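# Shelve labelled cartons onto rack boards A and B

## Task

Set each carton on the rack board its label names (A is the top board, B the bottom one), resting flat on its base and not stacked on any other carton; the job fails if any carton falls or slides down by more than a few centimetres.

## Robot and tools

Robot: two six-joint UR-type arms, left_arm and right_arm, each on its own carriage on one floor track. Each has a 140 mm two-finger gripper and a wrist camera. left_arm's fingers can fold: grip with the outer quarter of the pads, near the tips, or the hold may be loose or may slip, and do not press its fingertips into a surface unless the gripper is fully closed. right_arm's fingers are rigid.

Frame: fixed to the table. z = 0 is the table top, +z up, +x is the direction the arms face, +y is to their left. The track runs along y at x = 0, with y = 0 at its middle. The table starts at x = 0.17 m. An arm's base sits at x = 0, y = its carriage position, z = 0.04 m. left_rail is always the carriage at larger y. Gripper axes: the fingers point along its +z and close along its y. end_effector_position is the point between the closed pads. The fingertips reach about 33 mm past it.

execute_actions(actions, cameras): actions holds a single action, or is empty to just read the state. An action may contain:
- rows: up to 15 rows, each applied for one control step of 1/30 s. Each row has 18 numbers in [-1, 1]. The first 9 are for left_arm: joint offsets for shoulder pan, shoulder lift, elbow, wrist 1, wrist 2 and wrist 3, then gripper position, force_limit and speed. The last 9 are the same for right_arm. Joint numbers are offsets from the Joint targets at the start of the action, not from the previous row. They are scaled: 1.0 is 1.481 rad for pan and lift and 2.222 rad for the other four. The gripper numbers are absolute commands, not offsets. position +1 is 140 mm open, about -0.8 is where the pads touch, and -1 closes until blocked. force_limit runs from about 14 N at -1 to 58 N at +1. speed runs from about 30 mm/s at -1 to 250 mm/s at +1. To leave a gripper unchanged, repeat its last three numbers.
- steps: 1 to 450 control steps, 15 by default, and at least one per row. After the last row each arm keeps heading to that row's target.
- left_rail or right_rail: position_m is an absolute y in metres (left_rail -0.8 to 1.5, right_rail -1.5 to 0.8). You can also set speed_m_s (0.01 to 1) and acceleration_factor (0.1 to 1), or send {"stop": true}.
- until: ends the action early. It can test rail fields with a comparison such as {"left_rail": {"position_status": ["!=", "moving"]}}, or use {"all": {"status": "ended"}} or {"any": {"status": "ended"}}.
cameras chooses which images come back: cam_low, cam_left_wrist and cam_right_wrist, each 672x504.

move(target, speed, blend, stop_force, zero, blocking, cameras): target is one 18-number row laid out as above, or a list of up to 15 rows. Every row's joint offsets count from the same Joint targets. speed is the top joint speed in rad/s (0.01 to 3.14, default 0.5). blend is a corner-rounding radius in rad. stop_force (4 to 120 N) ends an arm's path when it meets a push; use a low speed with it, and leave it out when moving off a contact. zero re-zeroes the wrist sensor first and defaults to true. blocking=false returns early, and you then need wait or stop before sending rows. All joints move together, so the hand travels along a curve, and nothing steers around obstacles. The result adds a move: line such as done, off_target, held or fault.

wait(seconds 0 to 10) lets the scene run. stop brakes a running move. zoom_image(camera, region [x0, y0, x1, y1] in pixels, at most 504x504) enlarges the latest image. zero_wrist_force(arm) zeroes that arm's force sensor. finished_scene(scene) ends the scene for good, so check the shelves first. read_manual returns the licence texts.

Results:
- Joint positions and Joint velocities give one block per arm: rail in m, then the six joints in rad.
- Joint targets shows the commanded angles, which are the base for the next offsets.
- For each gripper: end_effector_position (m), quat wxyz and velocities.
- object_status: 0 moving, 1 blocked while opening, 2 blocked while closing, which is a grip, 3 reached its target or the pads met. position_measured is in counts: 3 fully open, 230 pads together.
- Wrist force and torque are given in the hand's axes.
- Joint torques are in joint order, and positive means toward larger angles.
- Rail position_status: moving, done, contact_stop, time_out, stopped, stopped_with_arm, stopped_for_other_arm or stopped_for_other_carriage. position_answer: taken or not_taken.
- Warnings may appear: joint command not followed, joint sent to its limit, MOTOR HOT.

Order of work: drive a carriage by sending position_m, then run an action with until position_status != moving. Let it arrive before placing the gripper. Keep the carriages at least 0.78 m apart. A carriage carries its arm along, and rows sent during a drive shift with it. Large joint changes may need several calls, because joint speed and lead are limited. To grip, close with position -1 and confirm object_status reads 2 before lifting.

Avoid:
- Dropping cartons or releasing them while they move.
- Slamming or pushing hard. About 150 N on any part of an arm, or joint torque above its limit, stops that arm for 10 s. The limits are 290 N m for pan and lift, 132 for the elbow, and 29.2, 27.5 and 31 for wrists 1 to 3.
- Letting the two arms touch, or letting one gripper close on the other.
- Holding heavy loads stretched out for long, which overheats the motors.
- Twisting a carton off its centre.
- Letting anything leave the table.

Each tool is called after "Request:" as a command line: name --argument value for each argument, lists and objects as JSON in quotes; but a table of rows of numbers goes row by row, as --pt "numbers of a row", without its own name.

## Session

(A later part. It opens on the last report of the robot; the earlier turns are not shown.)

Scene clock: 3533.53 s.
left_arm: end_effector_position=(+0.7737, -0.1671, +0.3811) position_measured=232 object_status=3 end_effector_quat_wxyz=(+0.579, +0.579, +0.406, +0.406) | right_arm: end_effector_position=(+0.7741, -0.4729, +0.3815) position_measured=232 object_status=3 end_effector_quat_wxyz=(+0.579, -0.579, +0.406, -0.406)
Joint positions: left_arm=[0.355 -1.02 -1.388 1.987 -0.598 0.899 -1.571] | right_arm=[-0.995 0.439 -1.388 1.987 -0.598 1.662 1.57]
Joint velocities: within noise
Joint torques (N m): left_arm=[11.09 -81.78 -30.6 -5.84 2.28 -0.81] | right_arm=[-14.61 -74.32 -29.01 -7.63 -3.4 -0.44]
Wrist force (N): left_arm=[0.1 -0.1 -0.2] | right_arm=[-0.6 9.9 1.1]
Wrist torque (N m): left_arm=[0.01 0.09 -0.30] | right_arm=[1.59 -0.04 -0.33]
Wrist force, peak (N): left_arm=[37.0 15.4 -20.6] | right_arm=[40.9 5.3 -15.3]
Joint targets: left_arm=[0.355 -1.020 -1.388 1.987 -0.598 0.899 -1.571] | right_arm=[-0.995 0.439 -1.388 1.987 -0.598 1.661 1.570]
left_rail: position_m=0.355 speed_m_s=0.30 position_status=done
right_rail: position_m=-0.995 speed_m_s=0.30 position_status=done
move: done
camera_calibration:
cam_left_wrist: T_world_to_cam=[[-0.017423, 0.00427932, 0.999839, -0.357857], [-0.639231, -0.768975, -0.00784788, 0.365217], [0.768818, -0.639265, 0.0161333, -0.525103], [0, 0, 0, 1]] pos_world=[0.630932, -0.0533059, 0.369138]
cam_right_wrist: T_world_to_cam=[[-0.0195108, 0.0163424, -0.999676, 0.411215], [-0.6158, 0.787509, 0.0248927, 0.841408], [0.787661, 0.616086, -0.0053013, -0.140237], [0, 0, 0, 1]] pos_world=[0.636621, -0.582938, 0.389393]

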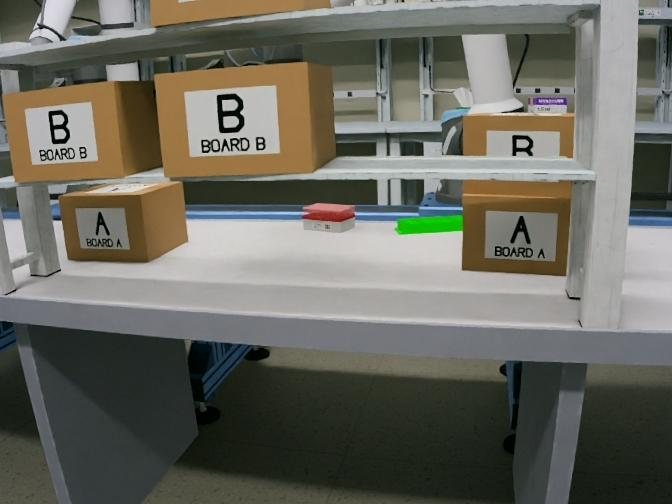

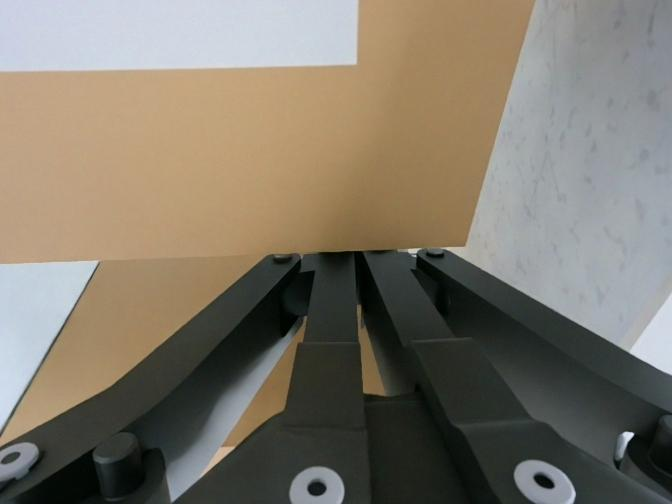

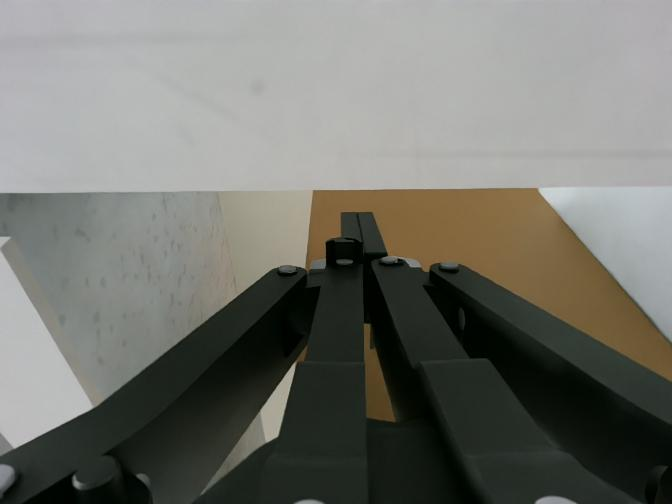

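Request:
move --pt "-0.078976 -0.05607 0.044201 -0.006829 -0.052639 0 -1 0 -1 0.040529 -0.05607 0.044201 -0.006829 0.027013 0 -1 0 -1" --pt "-0.180063 -0.113737 0.085486 -0.009679 -0.120015 0 -1 0 -1 0.096061 -0.113737 0.085486 -0.009679 0.064026 0 -1 0 -1" --pt "-0.329654 -0.177128 0.125897 -0.007838 -0.21972 0 -1 0 -1 0.187808 -0.177128 0.125897 -0.007838 0.125177 0 -1 0 -1" --speed 0.3 --blend 0.02 --cameras '["cam_low", "cam_left_wrist", "cam_right_wrist"]'

Scene clock: 3592.43 s.
left_arm: end_effector_position=(+0.5201, -0.1671, +0.3812) position_measured=232 object_status=3 end_effector_quat_wxyz=(+0.579, +0.579, +0.406, +0.406) | right_arm: end_effector_position=(+0.5204, -0.4729, +0.3816) position_measured=232 object_status=3 end_effector_quat_wxyz=(+0.579, -0.579, +0.406, -0.406)
Joint positions: left_arm=[0.355 -1.508 -1.651 2.267 -0.616 0.411 -1.571] | right_arm=[-0.995 0.717 -1.651 2.266 -0.616 1.939 1.57]
Joint velocities: within noise
Joint torques (N m): left_arm=[-14.81 -54.34 -29.59 1.57 -2.5 -0.63] | right_arm=[12.28 -47.67 -28.9 0.57 3.03 -0.35]
Wrist force (N): left_arm=[0.0 0.1 -0.5] | right_arm=[-0.8 9.3 1.5]
Wrist torque (N m): left_arm=[0.08 0.12 -0.31] | right_arm=[1.41 -0.01 -0.33]
Wrist force, peak (N): left_arm=[2.7 0.1 1.7] | right_arm=[0.7 10.0 3.5]
Joint targets: left_arm=[0.355 -1.508 -1.651 2.267 -0.616 0.411 -1.571] | right_arm=[-0.995 0.717 -1.651 2.267 -0.616 1.939 1.570]
left_rail: position_m=0.355 speed_m_s=0.30 position_status=done
right_rail: position_m=-0.995 speed_m_s=0.30 position_status=done
move: done
camera_calibration:
cam_left_wrist: T_world_to_cam=[[-0.017626, 0.00419247, 0.999836, -0.362305], [-0.639284, -0.768928, -0.00804562, 0.203217], [0.768768, -0.639321, 0.0162333, -0.330013], [0, 0, 0, 1]] pos_world=[0.377232, -0.0532058, 0.369237]
cam_right_wrist: T_world_to_cam=[[-0.0194323, 0.0164024, -0.999677, 0.406269], [-0.61585, 0.78747, 0.0248918, 0.685097], [0.787624, 0.616135, -0.00520092, 0.0595341], [0, 0, 0, 1]] pos_world=[0.382921, -0.582838, 0.389394]

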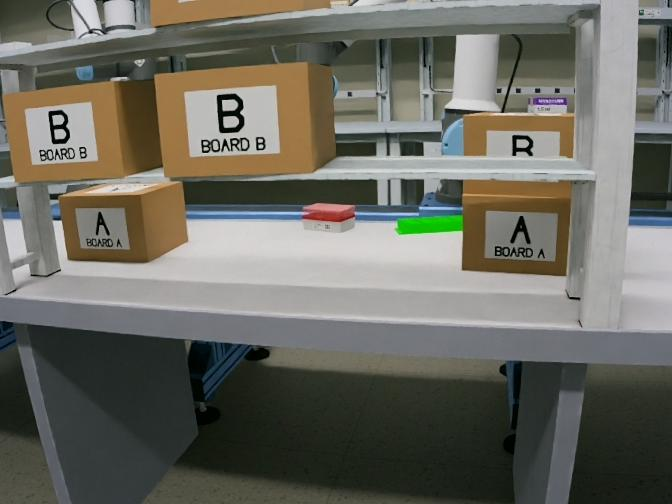

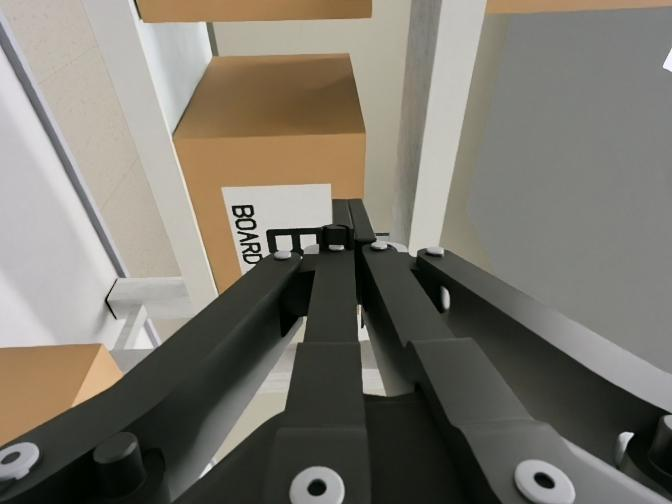

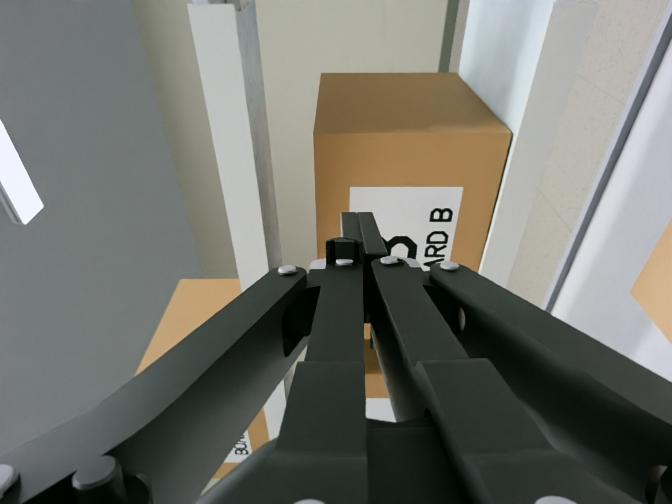

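Request:
execute_actions --actions '[{"right_rail": {"position_m": -1.045}, "left_rail": {"position_m": 0.305}, "steps": 90, "until": {"all": {"status": "ended"}}}]' --cameras '["cam_left_wrist", "cam_right_wrist"]'

Scene clock: 3609.23 s.
left_arm: end_effector_position=(+0.5200, -0.2169, +0.3812) position_measured=232 object_status=3 end_effector_quat_wxyz=(+0.579, +0.579, +0.406, +0.406) end_effector_velocity=(+0.000, -0.002, -0.002) end_effector_angular_velocity=(+0.003, +0.001, -0.001) | right_arm: end_effector_position=(+0.5203, -0.5228, +0.3816) position_measured=232 object_status=3 end_effector_quat_wxyz=(+0.579, -0.579, +0.406, -0.406) end_effector_velocity=(+0.000, -0.001, +0.000) end_effector_angular_velocity=(+0.000, -0.001, +0.000)
Joint positions: left_arm=[0.305 -1.508 -1.651 2.267 -0.616 0.411 -1.571] | right_arm=[-1.045 0.717 -1.651 2.267 -0.616 1.939 1.57]
Joint velocities: left_arm=[-0.001 -0.001 0.004 0.001 -0.001 0 -0.001] | right_arm=[-0.001 0 0 0 0 -0.001 0]
Joint torques (N m): left_arm=[-5.4 -34.86 -36.17 0.93 -1.79 -0.82] | right_arm=[10.32 -39.05 -35.94 -0.2 3 -0.34]
Wrist force (N): left_arm=[0.1 0.1 -0.3] | right_arm=[-1.2 9.5 1.5]
Wrist torque (N m): left_arm=[0.09 0.09 -0.31] | right_arm=[1.43 0.09 -0.32]
Wrist force, peak (N): left_arm=[1.9 0.0 -0.9] | right_arm=[-2.6 9.5 2.3]
Joint targets: left_arm=[0.305 -1.508 -1.651 2.267 -0.616 0.411 -1.571] | right_arm=[-1.045 0.717 -1.651 2.267 -0.616 1.939 1.570]
Tool commands: left_gripper/position=-1.0 left_gripper/force_limit=+0.0 left_gripper/speed=-1.0 right_gripper/position=-1.0 right_gripper/force_limit=+0.0 right_gripper/speed=-1.0
left_rail: position_m=0.305 speed_m_s=0.30 position_status=done
right_rail: position_m=-1.045 speed_m_s=0.30 position_status=done
camera_calibration:
cam_left_wrist: T_world_to_cam=[[-0.0175636, 0.00426995, 0.999837, -0.362114], [-0.639336, -0.768886, -0.00794724, 0.164848], [0.768727, -0.639371, 0.0162343, -0.361764], [0, 0, 0, 1]] pos_world=[0.377131, -0.103006, 0.369238]
cam_right_wrist: T_world_to_cam=[[-0.0194323, 0.0164024, -0.999677, 0.407185], [-0.61585, 0.78747, 0.0248918, 0.724327], [0.787624, 0.616135, -0.00520092, 0.0903585], [0, 0, 0, 1]] pos_world=[0.382821, -0.632738, 0.389494]
Images, in order (width x height): cam_left_wrist 672x504, cam_right_wrist 672x504.

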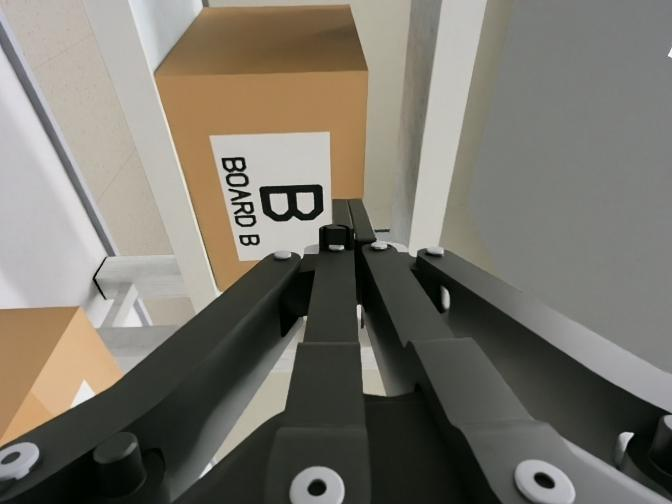

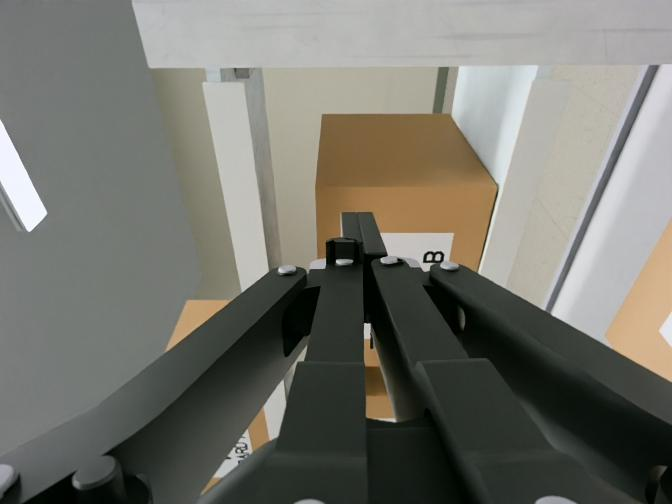

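Request:
move --target '[-0.23938, 0.027916, 0.067635, -0.086241, -0.159551, 0, -1, 0, -1, 0.180853, 0.027916, 0.067635, -0.086241, 0.120542, 0, -1, 0, -1]' --speed 0.35 --cameras '["cam_left_wrist", "cam_right_wrist"]'

Scene clock: 3637.57 s.
left_arm: end_effector_position=(+0.3800, -0.2170, +0.3000) position_measured=232 object_status=3 end_effector_quat_wxyz=(+0.579, +0.579, +0.406, +0.406) | right_arm: end_effector_position=(+0.3803, -0.5228, +0.3003) position_measured=232 object_status=3 end_effector_quat_wxyz=(+0.579, -0.579, +0.406, -0.406)
Joint positions: left_arm=[0.305 -1.863 -1.61 2.417 -0.807 0.057 -1.571] | right_arm=[-1.045 0.985 -1.61 2.417 -0.807 2.207 1.57]
Joint velocities: within noise
Joint torques (N m): left_arm=[-17.55 -9.15 -22.27 -3.06 -2.63 -0.49] | right_arm=[12.98 -20.56 -22.92 -6.41 3.96 -0.39]
Wrist force (N): left_arm=[0.4 -0.1 0.1] | right_arm=[-1.4 9.8 1.0]
Wrist torque (N m): left_arm=[0.06 0.02 -0.30] | right_arm=[1.50 0.16 -0.30]
Wrist force, peak (N): left_arm=[1.6 0.9 1.0] | right_arm=[-1.7 10.7 -0.6]
Joint targets: left_arm=[0.305 -1.863 -1.610 2.417 -0.807 0.057 -1.571] | right_arm=[-1.045 0.985 -1.610 2.417 -0.807 2.207 1.570]
left_rail: position_m=0.305 speed_m_s=0.30 position_status=done
right_rail: position_m=-1.045 speed_m_s=0.30 position_status=done
move: done
camera_calibration:
cam_left_wrist: T_world_to_cam=[[-0.0177041, 0.00425707, 0.999834, -0.28335], [-0.639392, -0.768839, -0.0080482, 0.0746534], [0.768677, -0.639428, 0.0163336, -0.253052], [0, 0, 0, 1]] pos_world=[0.237231, -0.103206, 0.288037]
cam_right_wrist: T_world_to_cam=[[-0.0194323, 0.0164024, -0.999677, 0.323193], [-0.61585, 0.78747, 0.0248918, 0.640194], [0.787624, 0.616135, -0.00520092, 0.200124], [0, 0, 0, 1]] pos_world=[0.242921, -0.632738, 0.308194]
Images, in order (width x height): cam_left_wrist 672x504, cam_right_wrist 672x504.

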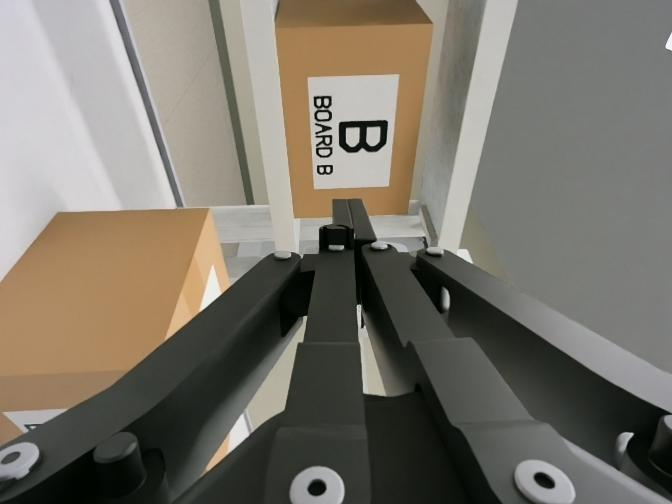

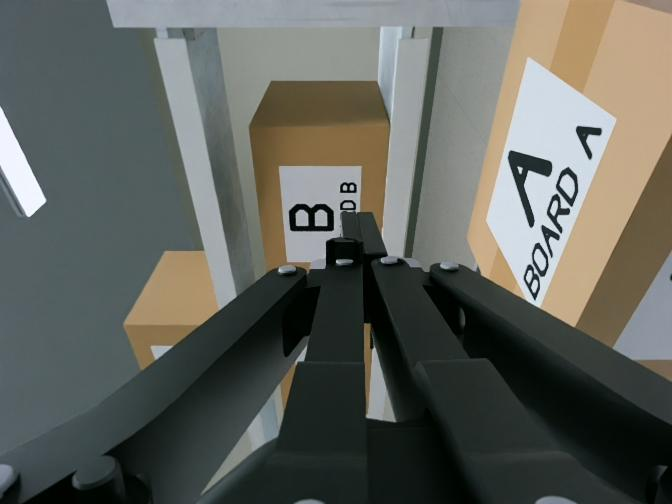

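Request:
zoom_image --camera "cam_left_wrist" --region '[0, 180, 280, 480]'

Request:
zoom_image --camera "cam_right_wrist" --region '[440, 0, 672, 400]'

Scaled by 1.680.

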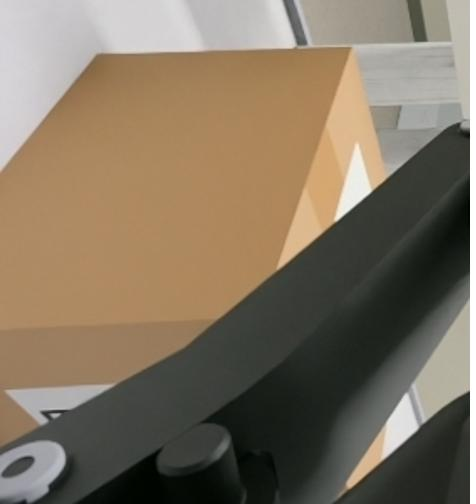

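Scaled by 1.260.

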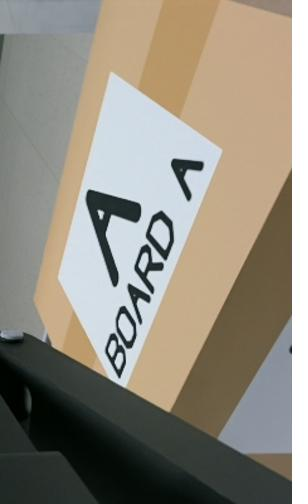

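Request:
move --pt "0.117826 0.087479 -0.060645 0.002338 0.078533 0 -1 0 -1 -0.286512 -0.15921 0.081206 0.02491 -0.190965 0 -1 0 -1" --pt "0.196779 0.312248 -0.058537 -0.149581 0.131156 0 -1 0 -1 -0.3536 0.189752 0.110445 -0.236918 -0.235681 0 -1 0 -1" --speed 0.35 --blend 0.03 --cameras '["cam_left_wrist", "cam_right_wrist"]'

Scene clock: 3764.30 s.
left_arm: end_effector_position=(+0.4940, -0.3019, +0.1399) position_measured=232 object_status=3 end_effector_quat_wxyz=(+0.579, +0.579, +0.406, +0.406) | right_arm: end_effector_position=(+0.4944, -0.6475, +0.1402) position_measured=232 object_status=3 end_effector_quat_wxyz=(+0.579, -0.579, +0.406, -0.406)
Joint positions: left_arm=[0.305 -1.571 -1.147 2.287 -1.14 0.348 -1.571] | right_arm=[-1.045 0.461 -1.329 2.662 -1.334 1.684 1.57]
Joint velocities: within noise
Joint torques (N m): left_arm=[13.33 -41.06 -10.46 -3.64 2.43 -0.13] | right_arm=[-15.68 -26.71 -4.18 -7.81 -2.92 -0.21]
Wrist force (N): left_arm=[0.0 0.2 0.0] | right_arm=[-1.2 10.0 0.7]
Wrist torque (N m): left_arm=[0.10 0.12 -0.30] | right_arm=[1.58 0.12 -0.33]
Wrist force, peak (N): left_arm=[1.6 0.3 -0.2] | right_arm=[-0.8 10.8 1.1]
Joint targets: left_arm=[0.305 -1.571 -1.147 2.287 -1.140 0.348 -1.571] | right_arm=[-1.045 0.461 -1.328 2.662 -1.334 1.684 1.570]
left_rail: position_m=0.305 speed_m_s=0.30 position_status=done
right_rail: position_m=-1.045 speed_m_s=0.30 position_status=done
move: done
camera_calibration:
cam_left_wrist: T_world_to_cam=[[-0.0176281, 0.00419361, 0.999836, -0.120938], [-0.639334, -0.768887, -0.00804715, 0.0809645], [0.768727, -0.639371, 0.0162351, -0.392207], [0, 0, 0, 1]] pos_world=[0.351131, -0.188006, 0.127937]
cam_right_wrist: T_world_to_cam=[[-0.0195108, 0.0163424, -0.999676, 0.167289], [-0.6158, 0.787509, 0.0248927, 0.812677], [0.787661, 0.616086, -0.0053013, 0.18636], [0, 0, 0, 1]] pos_world=[0.356921, -0.757538, 0.147993]
Images, in order (width x height): cam_left_wrist 672x504, cam_right_wrist 672x504.

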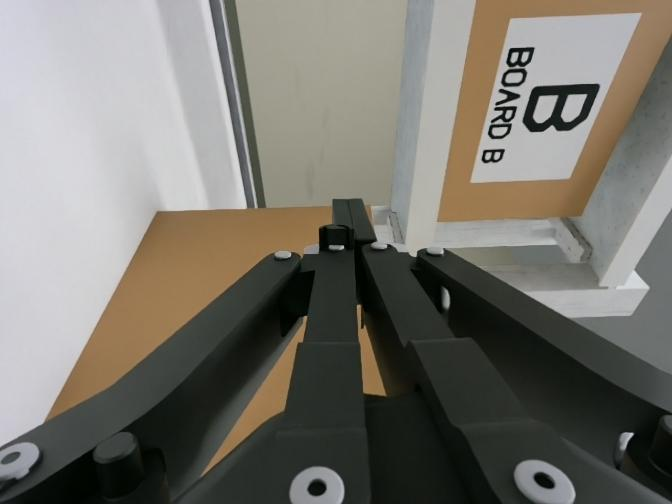

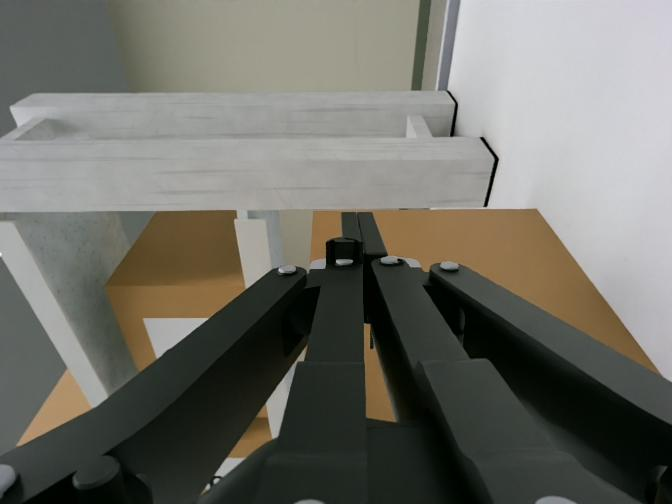

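Request:
move --target '[0.00001, 0.022156, -0.030332, 0.015565, 0.00001, 0, -1, 0, -1, 0.070815, 0.020342, -0.028328, 0.01477, 0.047199, 0, -1, 0, -1]' --speed 0.029 --stop_force 10 --cameras '["cam_left_wrist", "cam_right_wrist"]'

Scene clock: 3804.13 s.
left_arm: end_effector_position=(+0.4940, -0.3363, +0.1399) position_measured=232 object_status=3 end_effector_quat_wxyz=(+0.579, +0.579, +0.406, +0.406) | right_arm: end_effector_position=(+0.4947, -0.6159, +0.1401) position_measured=232 object_status=3 end_effector_quat_wxyz=(+0.579, -0.579, +0.406, -0.406)
Joint positions: left_arm=[0.305 -1.571 -1.116 2.223 -1.107 0.348 -1.571] | right_arm=[-1.045 0.554 -1.302 2.607 -1.305 1.776 1.57]
Joint velocities: within noise
Joint torques (N m): left_arm=[7.05 -85.27 -15.2 -3.83 2.31 0.09] | right_arm=[-10.34 -50.02 -7.34 -6.47 -6.56 -0.48]
Wrist force (N): left_arm=[7.0 4.1 -3.8] | right_arm=[6.8 7.0 -1.4]
Wrist torque (N m): left_arm=[0.02 0.35 -0.36] | right_arm=[1.60 0.32 -0.31]
Wrist force, peak (N): left_arm=[11.9 7.8 -10.5] | right_arm=[11.7 8.3 -4.9]
Joint targets: left_arm=[0.305 -1.571 -1.116 2.223 -1.107 0.348 -1.571] | right_arm=[-1.045 0.554 -1.302 2.607 -1.305 1.776 1.570]
left_rail: position_m=0.305 speed_m_s=0.30 position_status=done
right_rail: position_m=-1.045 speed_m_s=0.30 position_status=done
move: contact (left_arm, right_arm); right_arm: the wrist 2 is farthest, 0.013 rad from its target
camera_calibration:
cam_left_wrist: T_world_to_cam=[[-0.0176141, 0.0040516, 0.999837, -0.12073], [-0.639283, -0.768929, -0.00814635, 0.0544995], [0.76877, -0.639322, 0.0161341, -0.414191], [0, 0, 0, 1]] pos_world=[0.351132, -0.222406, 0.127837]
cam_right_wrist: T_world_to_cam=[[-0.0195108, 0.0163424, -0.999676, 0.166778], [-0.6158, 0.787509, 0.0248927, 0.787976], [0.787661, 0.616086, -0.0053013, 0.166656], [0, 0, 0, 1]] pos_world=[0.357221, -0.725938, 0.147993]
Images, in order (width x height): cam_left_wrist 672x504, cam_right_wrist 672x504.

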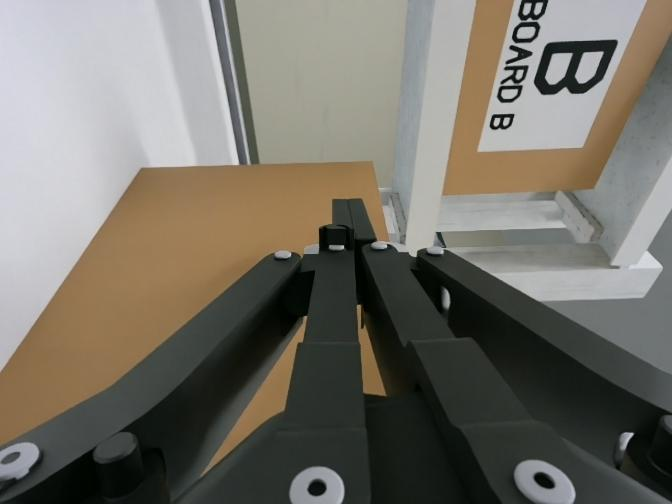

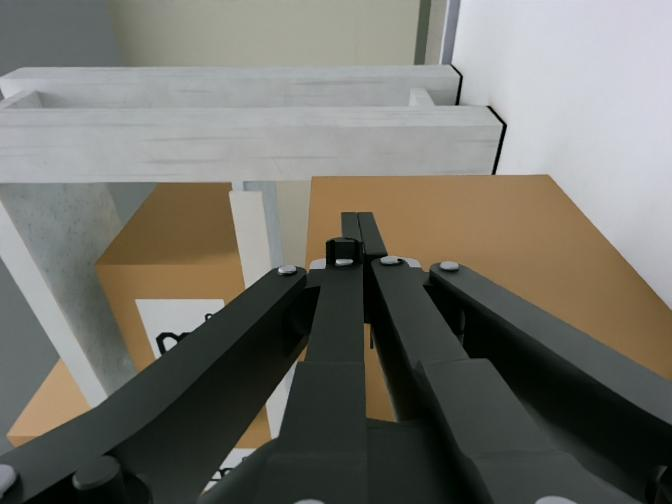

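Request:
move --target '[0, 0.0016, -0.002191, 0.001124, 0, 0, -1, 0, -1, 0.005114, 0.001469, -0.002046, 0.001067, 0.003409, 0, -1, 0, -1]' --speed 0.006 --cameras '[]'

speed must be a number from 0.01 to 3.14 (rad/s); nothing of the call was run

Request:
move --target '[0, 0.0016, -0.002191, 0.001124, 0, 0, -1, 0, -1, 0.005114, 0.001469, -0.002046, 0.001067, 0.003409, 0, -1, 0, -1]' --speed 0.01 --cameras '[]'

Scene clock: 3822.50 s.
left_arm: end_effector_position=(+0.4940, -0.3388, +0.1399) position_measured=232 object_status=3 end_effector_quat_wxyz=(+0.579, +0.579, +0.406, +0.406) | right_arm: end_effector_position=(+0.4946, -0.6134, +0.1401) position_measured=232 object_status=3 end_effector_quat_wxyz=(+0.579, -0.579, +0.406, -0.406)
Joint positions: left_arm=[0.305 -1.571 -1.113 2.218 -1.104 0.348 -1.571] | right_arm=[-1.045 0.561 -1.3 2.602 -1.303 1.784 1.57]
Joint velocities: within noise
Joint torques (N m): left_arm=[-4.74 -38.16 -57.82 0.03 7.21 0.3] | right_arm=[29.94 -24.6 -36.81 0.16 -5.02 -0.22]
Wrist force (N): left_arm=[37.0 14.7 -25.1] | right_arm=[36.7 0.9 -20.1]
Wrist torque (N m): left_arm=[-0.30 1.18 -0.51] | right_arm=[1.70 0.90 -0.23]
Wrist force, peak (N): left_arm=[37.0 14.7 -25.1] | right_arm=[36.7 0.9 -20.1]
Joint targets: left_arm=[0.305 -1.571 -1.113 2.218 -1.104 0.348 -1.571] | right_arm=[-1.045 0.561 -1.300 2.602 -1.303 1.784 1.570]
left_rail: position_m=0.305 speed_m_s=0.30 position_status=done
right_rail: position_m=-1.045 speed_m_s=0.30 position_status=done
move: done
No camera images: "cameras" was empty.

Request:
move --target '[0, -0.012386, -0.000712, 0.008968, 0, 0, -1, 0, -1, 0, -0.021142, -0.001144, 0.015235, 0, 0, -1, 0, -1]' --speed 0.02 --cameras '["cam_left_wrist", "cam_right_wrist"]'

Scene clock: 3878.57 s.
left_arm: end_effector_position=(+0.4940, -0.3389, +0.1499) position_measured=232 object_status=3 end_effector_quat_wxyz=(+0.579, +0.579, +0.406, +0.406) | right_arm: end_effector_position=(+0.4945, -0.6132, +0.1504) position_measured=232 object_status=3 end_effector_quat_wxyz=(+0.579, -0.579, +0.406, -0.406)
Joint positions: left_arm=[0.305 -1.571 -1.131 2.216 -1.084 0.348 -1.571] | right_arm=[-1.045 0.561 -1.331 2.6 -1.269 1.784 1.57]
Joint velocities: within noise
Joint torques (N m): left_arm=[-24.22 -93.1 -64.34 -1.46 13.75 0.08] | right_arm=[28.7 -59 -38.82 -3.14 -6.84 -0.53]
Wrist force (N): left_arm=[35.9 -10.2 -12.8] | right_arm=[35.4 19.6 -10.7]
Wrist torque (N m): left_arm=[0.32 1.34 -0.17] | right_arm=[1.18 0.94 -0.46]
Wrist force, peak (N): left_arm=[38.0 14.9 -27.0] | right_arm=[38.6 0.3 -21.9]
Joint targets: left_arm=[0.305 -1.571 -1.132 2.216 -1.084 0.348 -1.571] | right_arm=[-1.045 0.561 -1.331 2.600 -1.269 1.784 1.570]
left_rail: position_m=0.305 speed_m_s=0.30 position_status=done
right_rail: position_m=-1.045 speed_m_s=0.30 position_status=done
move: done
camera_calibration:
cam_left_wrist: T_world_to_cam=[[-0.0176163, 0.00405274, 0.999837, -0.130817], [-0.639332, -0.768888, -0.00814787, 0.0526094], [0.768729, -0.639371, 0.016136, -0.416013], [0, 0, 0, 1]] pos_world=[0.351131, -0.225006, 0.137937]
cam_right_wrist: T_world_to_cam=[[-0.0195108, 0.0163424, -0.999676, 0.176929], [-0.6158, 0.787509, 0.0248927, 0.785534], [0.787661, 0.616086, -0.0053013, 0.165125], [0, 0, 0, 1]] pos_world=[0.357121, -0.723238, 0.158193]
Images, in order (width x height): cam_left_wrist 672x504, cam_right_wrist 672x504.

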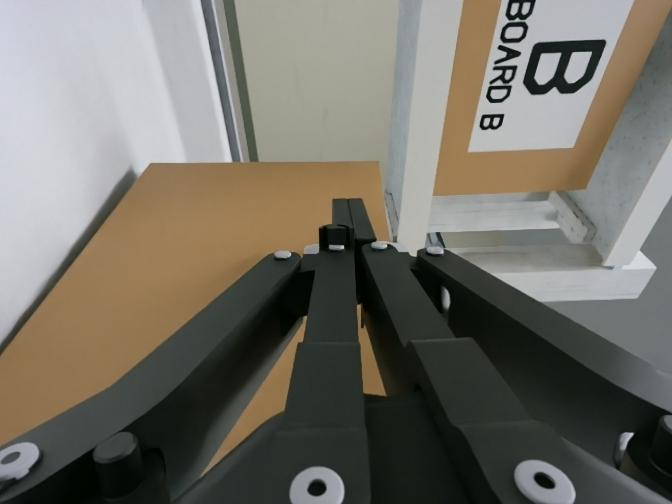

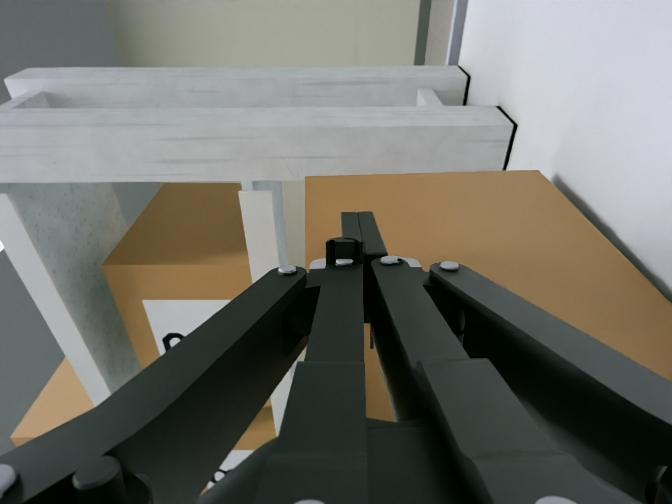

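Request:
move --pt "0 -0.049941 -0.004707 0.037994 0 0 -1 0 -1 0 -0.083219 -0.007242 0.062709 0 0 -1 0 -1" --pt "0 -0.107119 -0.014379 0.085776 0 0 -1 0 -1 0 -0.173769 -0.021663 0.137483 0 0 -1 0 -1" --pt "0 -0.158698 -0.028073 0.133848 0 0 -1 0 -1 0 -0.250548 -0.041339 0.208334 0 0 -1 0 -1" --pt "0 -0.20423 -0.04556 0.181683 0 0 -1 0 -1 0 -0.313596 -0.065489 0.274506 0 0 -1 0 -1" --pt "0 -0.243029 -0.066599 0.228581 0 0 -1 0 -1 0 -0.362195 -0.093202 0.334611 0 0 -1 0 -1" --pt "0 -0.275359 -0.090995 0.274527 0 0 -1 0 -1 0 -0.398653 -0.124088 0.389797 0 0 -1 0 -1" --speed 0.12 --blend 0.015 --cameras '["cam_left_wrist", "cam_right_wrist"]'

Scene clock: 3922.03 s.
left_arm: end_effector_position=(+0.4940, -0.3390, +0.4519) position_measured=232 object_status=3 end_effector_quat_wxyz=(+0.579, +0.579, +0.406, +0.406) | right_arm: end_effector_position=(+0.4944, -0.6133, +0.4524) position_measured=232 object_status=3 end_effector_quat_wxyz=(+0.579, -0.579, +0.406, -0.406)
Joint positions: left_arm=[0.305 -1.571 -1.539 2.014 -0.474 0.348 -1.571] | right_arm=[-1.045 0.561 -1.921 2.324 -0.403 1.784 1.57]
Joint velocities: within noise
Joint torques (N m): left_arm=[-29.8 -66.06 -77 -1.88 16.21 -0.38] | right_arm=[24.4 -25.75 -63.89 -3.47 -9.66 -0.55]
Wrist force (N): left_arm=[34.6 -10.2 -12.1] | right_arm=[34.2 19.1 -9.9]
Wrist torque (N m): left_arm=[0.30 1.36 -0.16] | right_arm=[1.05 0.96 -0.52]
Wrist force, peak (N): left_arm=[43.4 -10.0 -16.0] | right_arm=[43.0 20.4 -13.1]
Joint targets: left_arm=[0.305 -1.571 -1.539 2.014 -0.474 0.348 -1.571] | right_arm=[-1.045 0.561 -1.922 2.324 -0.403 1.784 1.570]
left_rail: position_m=0.305 speed_m_s=0.30 position_status=done
right_rail: position_m=-1.045 speed_m_s=0.30 position_status=done
move: done
camera_calibration:
cam_left_wrist: T_world_to_cam=[[-0.0176281, 0.00419361, 0.999836, -0.432631], [-0.639334, -0.768887, -0.00804715, 0.0549487], [0.768727, -0.639371, 0.0162351, -0.420991], [0, 0, 0, 1]] pos_world=[0.351131, -0.225106, 0.439837]
cam_right_wrist: T_world_to_cam=[[-0.0194318, 0.0164036, -0.999677, 0.478946], [-0.615802, 0.787508, 0.0248922, 0.77797], [0.787661, 0.616086, -0.00520131, 0.1669], [0, 0, 0, 1]] pos_world=[0.356921, -0.723338, 0.460294]
Images, in order (width x height): cam_left_wrist 672x504, cam_right_wrist 672x504.

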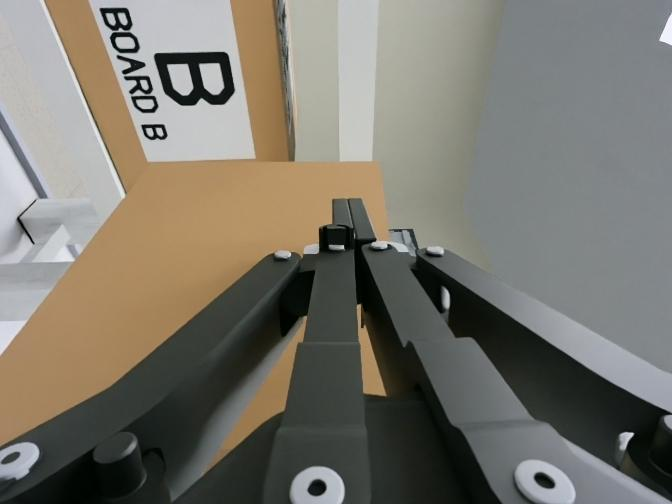

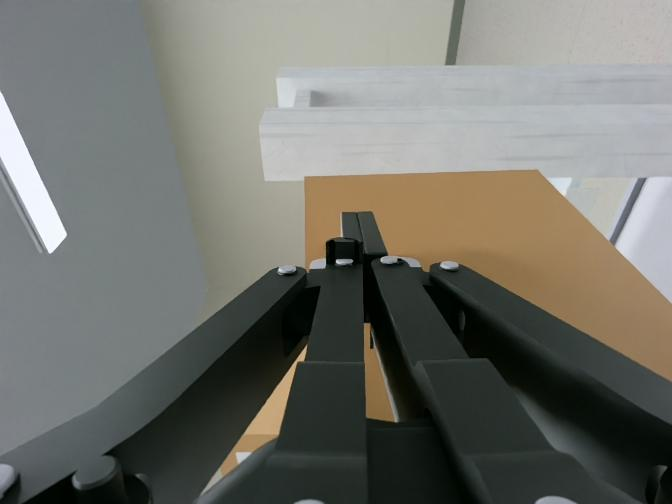

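Request:
move --pt "0 -0.025774 -0.0275 0.044678 0 0 -1 0 -1 0 -0.025917 -0.033396 0.050671 0 0 -1 0 -1" --pt "0 -0.045366 -0.058046 0.088283 0 0 -1 0 -1 0 -0.042689 -0.069209 0.097662 0 0 -1 0 -1" --pt "0 -0.059036 -0.091533 0.130881 0 0 -1 0 -1 0 -0.051766 -0.107202 0.141705 0 0 -1 0 -1" --pt "0 -0.067042 -0.127855 0.17254 0 0 -1 0 -1 0 -0.054594 -0.147139 0.183526 0 0 -1 0 -1" --pt "0 -0.110459 -0.102001 0.175623 0 0 -1 0 -1 0.064784 -0.007624 -0.165501 0.170583 0.04318 0 -1 0 -1" --pt "0 -0.154578 -0.077826 0.180855 0 0 -1 0 -1 0.118988 0.038553 -0.185612 0.159916 0.079308 0 -1 0 -1" --pt "0 -0.199401 -0.055328 0.188232 0 0 -1 0 -1 0.164869 0.083937 -0.207471 0.151526 0.109888 0 -1 0 -1" --pt "0 -0.244927 -0.034508 0.197756 0 0 -1 0 -1 0.204127 0.128527 -0.231078 0.145413 0.136054 0 -1 0 -1" --speed 0.11 --blend 0.012

Scene clock: 4002.37 s.
left_arm: end_effector_position=(+0.4940, -0.1833, +0.6600) position_measured=232 object_status=3 end_effector_quat_wxyz=(+0.579, +0.579, +0.406, +0.406) | right_arm: end_effector_position=(+0.4942, -0.4568, +0.6605) position_measured=232 object_status=3 end_effector_quat_wxyz=(+0.579, -0.579, +0.406, -0.406)
Joint positions: left_arm=[0.305 -1.571 -1.902 1.937 -0.035 0.348 -1.571] | right_arm=[-1.045 0.864 -1.731 1.811 -0.079 2.086 1.57]
Joint velocities: within noise
Joint torques (N m): left_arm=[-28.15 -22.83 -52.64 -2.53 7.86 -0.67] | right_arm=[35.62 -13.61 -64.36 -16.94 -6.19 -0.38]
Wrist force (N): left_arm=[42.1 -9.6 -15.2] | right_arm=[41.9 19.6 -13.7]
Wrist torque (N m): left_arm=[0.22 1.51 -0.18] | right_arm=[1.28 1.00 -0.51]
Wrist force, peak (N): left_arm=[43.6 -10.6 -15.5] | right_arm=[43.5 19.9 -13.6]
Joint targets: left_arm=[0.305 -1.571 -1.902 1.937 -0.035 0.348 -1.571] | right_arm=[-1.045 0.864 -1.731 1.810 -0.080 2.086 1.570]
left_rail: position_m=0.305 speed_m_s=0.30 position_status=done
right_rail: position_m=-1.045 speed_m_s=0.30 position_status=done
move: done
camera_calibration:
cam_left_wrist: T_world_to_cam=[[-0.017626, 0.00419247, 0.999836, -0.641449], [-0.639284, -0.768928, -0.00804562, 0.176383], [0.768768, -0.639321, 0.0162333, -0.324908], [0, 0, 0, 1]] pos_world=[0.351232, -0.0694058, 0.648037]
cam_right_wrist: T_world_to_cam=[[-0.0194323, 0.0164024, -0.999677, 0.684309], [-0.61585, 0.78747, 0.0248918, 0.649481], [0.787624, 0.616135, -0.00520092, 0.0716835], [0, 0, 0, 1]] pos_world=[0.356821, -0.566838, 0.668294]

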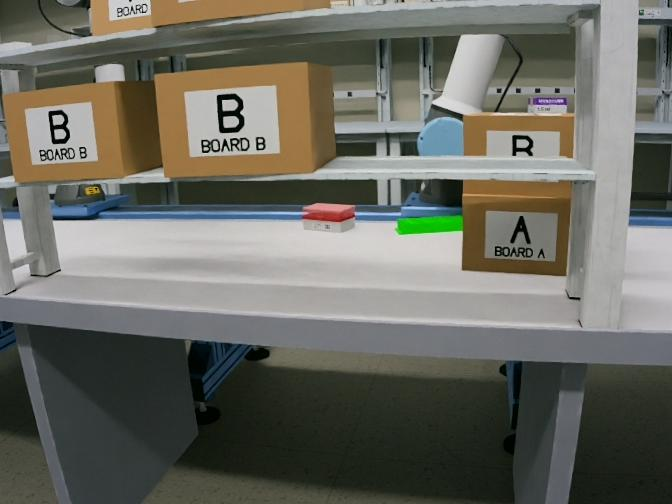

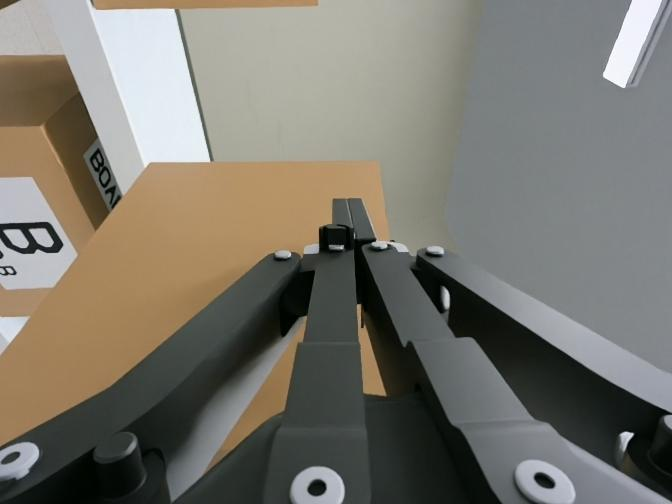

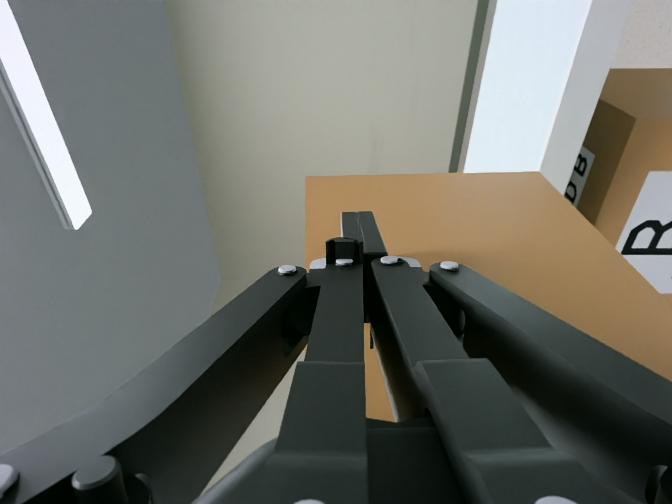

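Request:
move --pt "0.086668 0.029745 -0.013296 -0.00653 0.057766 0 -1 0 -1 -0.05095 0.022707 -0.012782 -0.002352 -0.033959 0 -1 0 -1" --pt "0.165557 0.063734 -0.029692 -0.012788 0.110347 0 -1 0 -1 -0.096102 0.04955 -0.028635 -0.004391 -0.064054 0 -1 0 -1" --pt "0.236943 0.101228 -0.049133 -0.018337 0.157926 0 -1 0 -1 -0.136014 0.080024 -0.047549 -0.005788 -0.090656 0 -1 0 -1" --pt "0.301102 0.141485 -0.071566 -0.022736 0.20069 0 -1 0 -1 -0.171247 0.113625 -0.069515 -0.006218 -0.114139 0 -1 0 -1" --pt "0.358313 0.183767 -0.096935 -0.025548 0.238822 0 -1 0 -1 -0.202359 0.149845 -0.094524 -0.005351 -0.134876 0 -1 0 -1" --pt "0.408853 0.227333 -0.125187 -0.026334 0.272507 0 -1 0 -1 -0.229911 0.188181 -0.122567 -0.002859 -0.15324 0 -1 0 -1" --speed 0.1 --blend 0.01

Scene clock: 4069.93 s.
left_arm: end_effector_position=(+0.7887, -0.1829, +0.6599) position_measured=232 object_status=3 end_effector_quat_wxyz=(+0.579, +0.579, +0.406, +0.406) | right_arm: end_effector_position=(+0.7889, -0.4571, +0.6604) position_measured=232 object_status=3 end_effector_quat_wxyz=(+0.579, -0.579, +0.406, -0.406)
Joint positions: left_arm=[0.305 -0.966 -1.566 1.659 -0.093 0.954 -1.571] | right_arm=[-1.045 0.523 -1.453 1.538 -0.086 1.746 1.57]
Joint velocities: within noise
Joint torques (N m): left_arm=[-13.46 -28.12 -76.84 -13.74 19.3 -0.62] | right_arm=[14.12 -51.38 -62.57 -3.45 -19.95 -0.48]
Wrist force (N): left_arm=[34.9 -9.6 -12.6] | right_arm=[34.3 19.2 -10.8]
Wrist torque (N m): left_arm=[0.28 1.19 -0.18] | right_arm=[1.33 0.78 -0.55]
Wrist force, peak (N): left_arm=[47.0 -10.4 -16.4] | right_arm=[47.3 20.7 -14.9]
Joint targets: left_arm=[0.305 -0.966 -1.566 1.659 -0.093 0.954 -1.571] | right_arm=[-1.045 0.523 -1.452 1.538 -0.086 1.745 1.570]
left_rail: position_m=0.305 speed_m_s=0.30 position_status=done
right_rail: position_m=-1.045 speed_m_s=0.30 position_status=done
move: done
camera_calibration:
cam_left_wrist: T_world_to_cam=[[-0.017423, 0.00427932, 0.999839, -0.636284], [-0.639231, -0.768975, -0.00784788, 0.36492], [0.768818, -0.639265, 0.0161333, -0.55117], [0, 0, 0, 1]] pos_world=[0.645932, -0.0690059, 0.647938]
cam_right_wrist: T_world_to_cam=[[-0.0195114, 0.0163412, -0.999676, 0.689953], [-0.615848, 0.787472, 0.0248924, 0.83107], [0.787623, 0.616134, -0.00530092, -0.160161], [0, 0, 0, 1]] pos_world=[0.651421, -0.567038, 0.668193]

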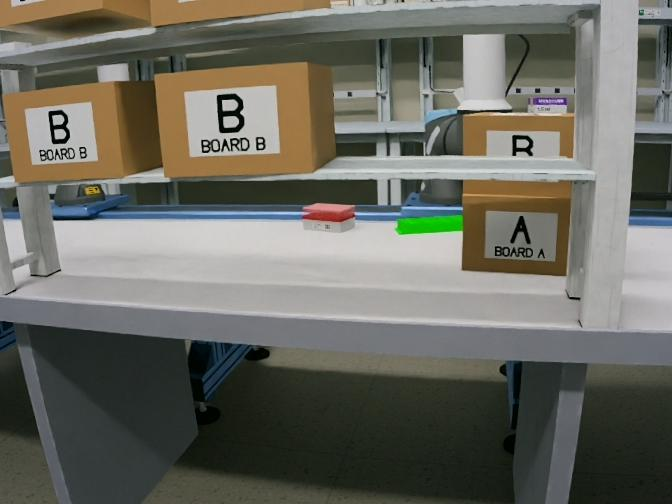

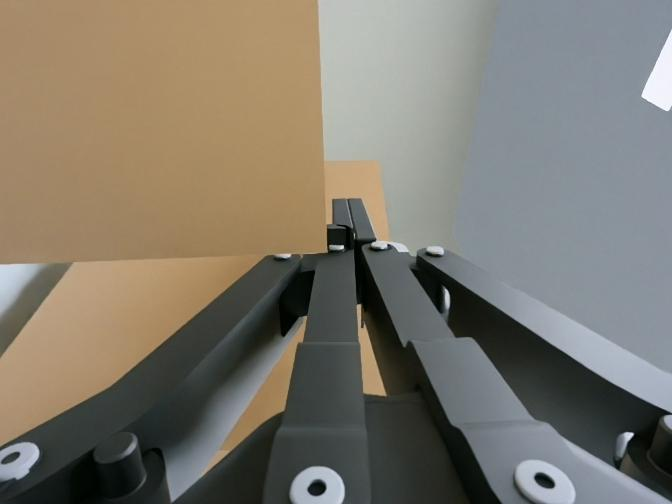

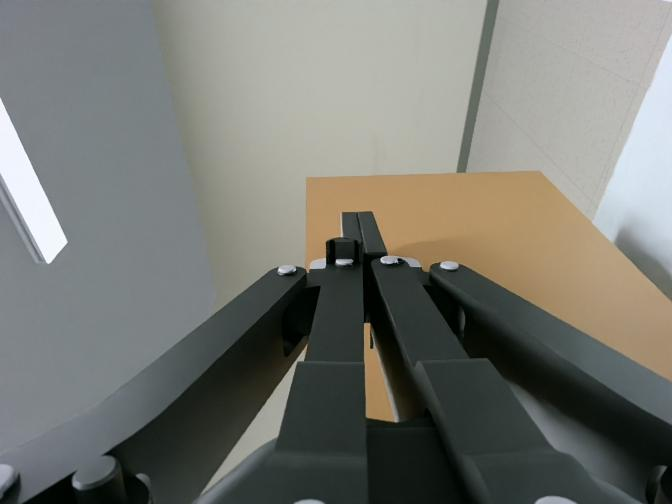

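Request:
move --target '[0, 0.004316, 0.022486, -0.025363, 0, 0, -1, 0, -1, 0, 0.004011, 0.022342, -0.025016, 0, 0, -1, 0, -1]' --speed 0.04 --cameras '["cam_low", "cam_left_wrist"]'

Scene clock: 4085.10 s.
left_arm: end_effector_position=(+0.7888, -0.1829, +0.6280) position_measured=232 object_status=3 end_effector_quat_wxyz=(+0.579, +0.579, +0.406, +0.406) | right_arm: end_effector_position=(+0.7891, -0.4571, +0.6285) position_measured=232 object_status=3 end_effector_quat_wxyz=(+0.579, -0.579, +0.406, -0.406)
Joint positions: left_arm=[0.305 -0.966 -1.559 1.709 -0.15 0.954 -1.571] | right_arm=[-1.045 0.523 -1.446 1.588 -0.141 1.745 1.57]
Joint velocities: within noise
Joint torques (N m): left_arm=[-17.98 -27.98 -56.11 -13.9 18.25 -1.02] | right_arm=[15.94 -54.18 -46.23 -15.49 -17.65 -0.65]
Wrist force (N): left_arm=[33.5 -10.2 -11.6] | right_arm=[33.1 19.7 -10.2]
Wrist torque (N m): left_arm=[0.24 1.21 -0.17] | right_arm=[1.33 0.82 -0.56]
Wrist force, peak (N): left_arm=[36.9 -10.5 -13.1] | right_arm=[36.7 20.4 -11.1]
Joint targets: left_arm=[0.305 -0.966 -1.559 1.709 -0.150 0.954 -1.571] | right_arm=[-1.045 0.523 -1.446 1.588 -0.141 1.745 1.570]
left_rail: position_m=0.305 speed_m_s=0.30 position_status=done
right_rail: position_m=-1.045 speed_m_s=0.30 position_status=done
move: done
camera_calibration:
cam_left_wrist: T_world_to_cam=[[-0.017423, 0.00427932, 0.999839, -0.604387], [-0.639231, -0.768975, -0.00784788, 0.364734], [0.768818, -0.639265, 0.0161333, -0.550732], [0, 0, 0, 1]] pos_world=[0.646032, -0.0690059, 0.616038]
Images, in order (width x height): cam_low 672x504, cam_left_wrist 672x504.

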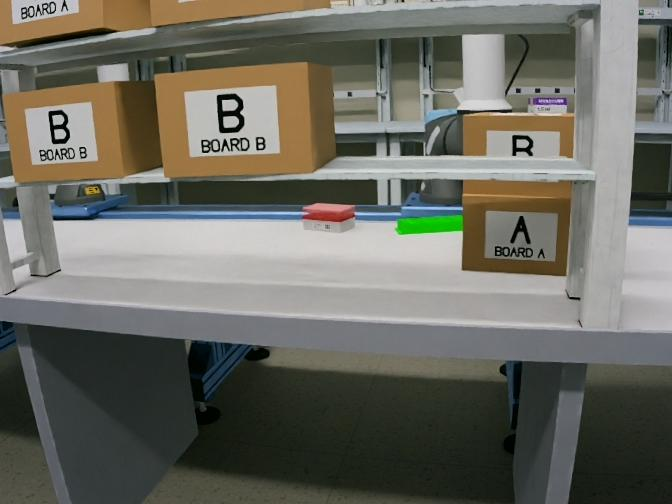

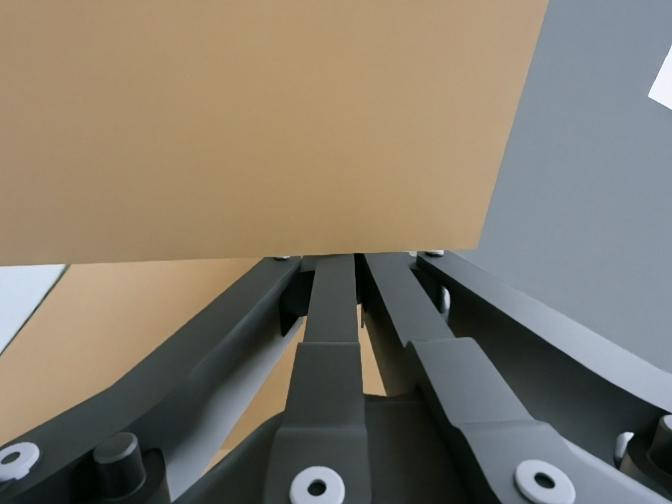

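Request:
move --target '[0, 0.001034, 0.004084, -0.004773, 0, 0, -1, 0, -1, 0, 0.00097, 0.004043, -0.00469, 0, 0, -1, 0, -1]' --speed 0.01 --cameras '["cam_low", "cam_left_wrist"]'

Scene clock: 4093.07 s.
left_arm: end_effector_position=(+0.7888, -0.1829, +0.6221) position_measured=232 object_status=3 end_effector_quat_wxyz=(+0.579, +0.579, +0.406, +0.406) | right_arm: end_effector_position=(+0.7891, -0.4571, +0.6226) position_measured=232 object_status=3 end_effector_quat_wxyz=(+0.579, -0.579, +0.406, -0.406)
Joint positions: left_arm=[0.305 -0.966 -1.558 1.718 -0.16 0.954 -1.571] | right_arm=[-1.045 0.523 -1.445 1.597 -0.152 1.745 1.57]
Joint velocities: within noise
Joint torques (N m): left_arm=[-24.3 -16.43 -45.26 -9.68 17.24 -0.7] | right_arm=[20.96 -48.35 -44.05 -12.88 -16.85 -0.41]
Wrist force (N): left_arm=[33.8 0.5 -12.8] | right_arm=[35.9 14.6 -12.5]
Wrist torque (N m): left_arm=[-0.04 1.25 -0.32] | right_arm=[1.34 0.85 -0.47]
Wrist force, peak (N): left_arm=[33.8 -11.0 -11.7] | right_arm=[35.7 17.1 -11.4]
Joint targets: left_arm=[0.305 -0.966 -1.558 1.718 -0.160 0.954 -1.571] | right_arm=[-1.045 0.523 -1.445 1.597 -0.152 1.745 1.570]
left_rail: position_m=0.305 speed_m_s=0.30 position_status=done
right_rail: position_m=-1.045 speed_m_s=0.30 position_status=done
move: done
camera_calibration:
cam_left_wrist: T_world_to_cam=[[-0.0175112, 0.0044847, 0.999837, -0.598416], [-0.639232, -0.768975, -0.00774636, 0.364626], [0.768815, -0.639263, 0.0163324, -0.550757], [0, 0, 0, 1]] pos_world=[0.646032, -0.0690061, 0.610138]
Images, in order (width x height): cam_low 672x504, cam_left_wrist 672x504.

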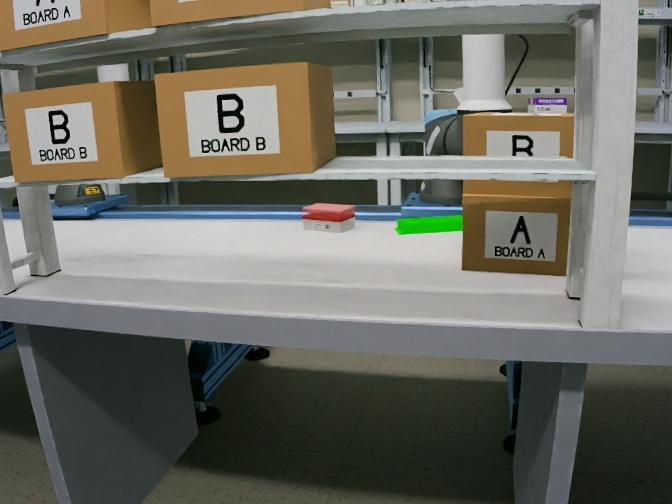

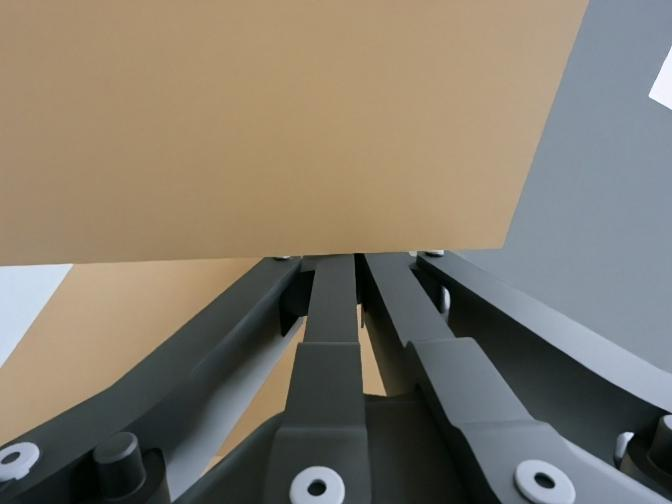

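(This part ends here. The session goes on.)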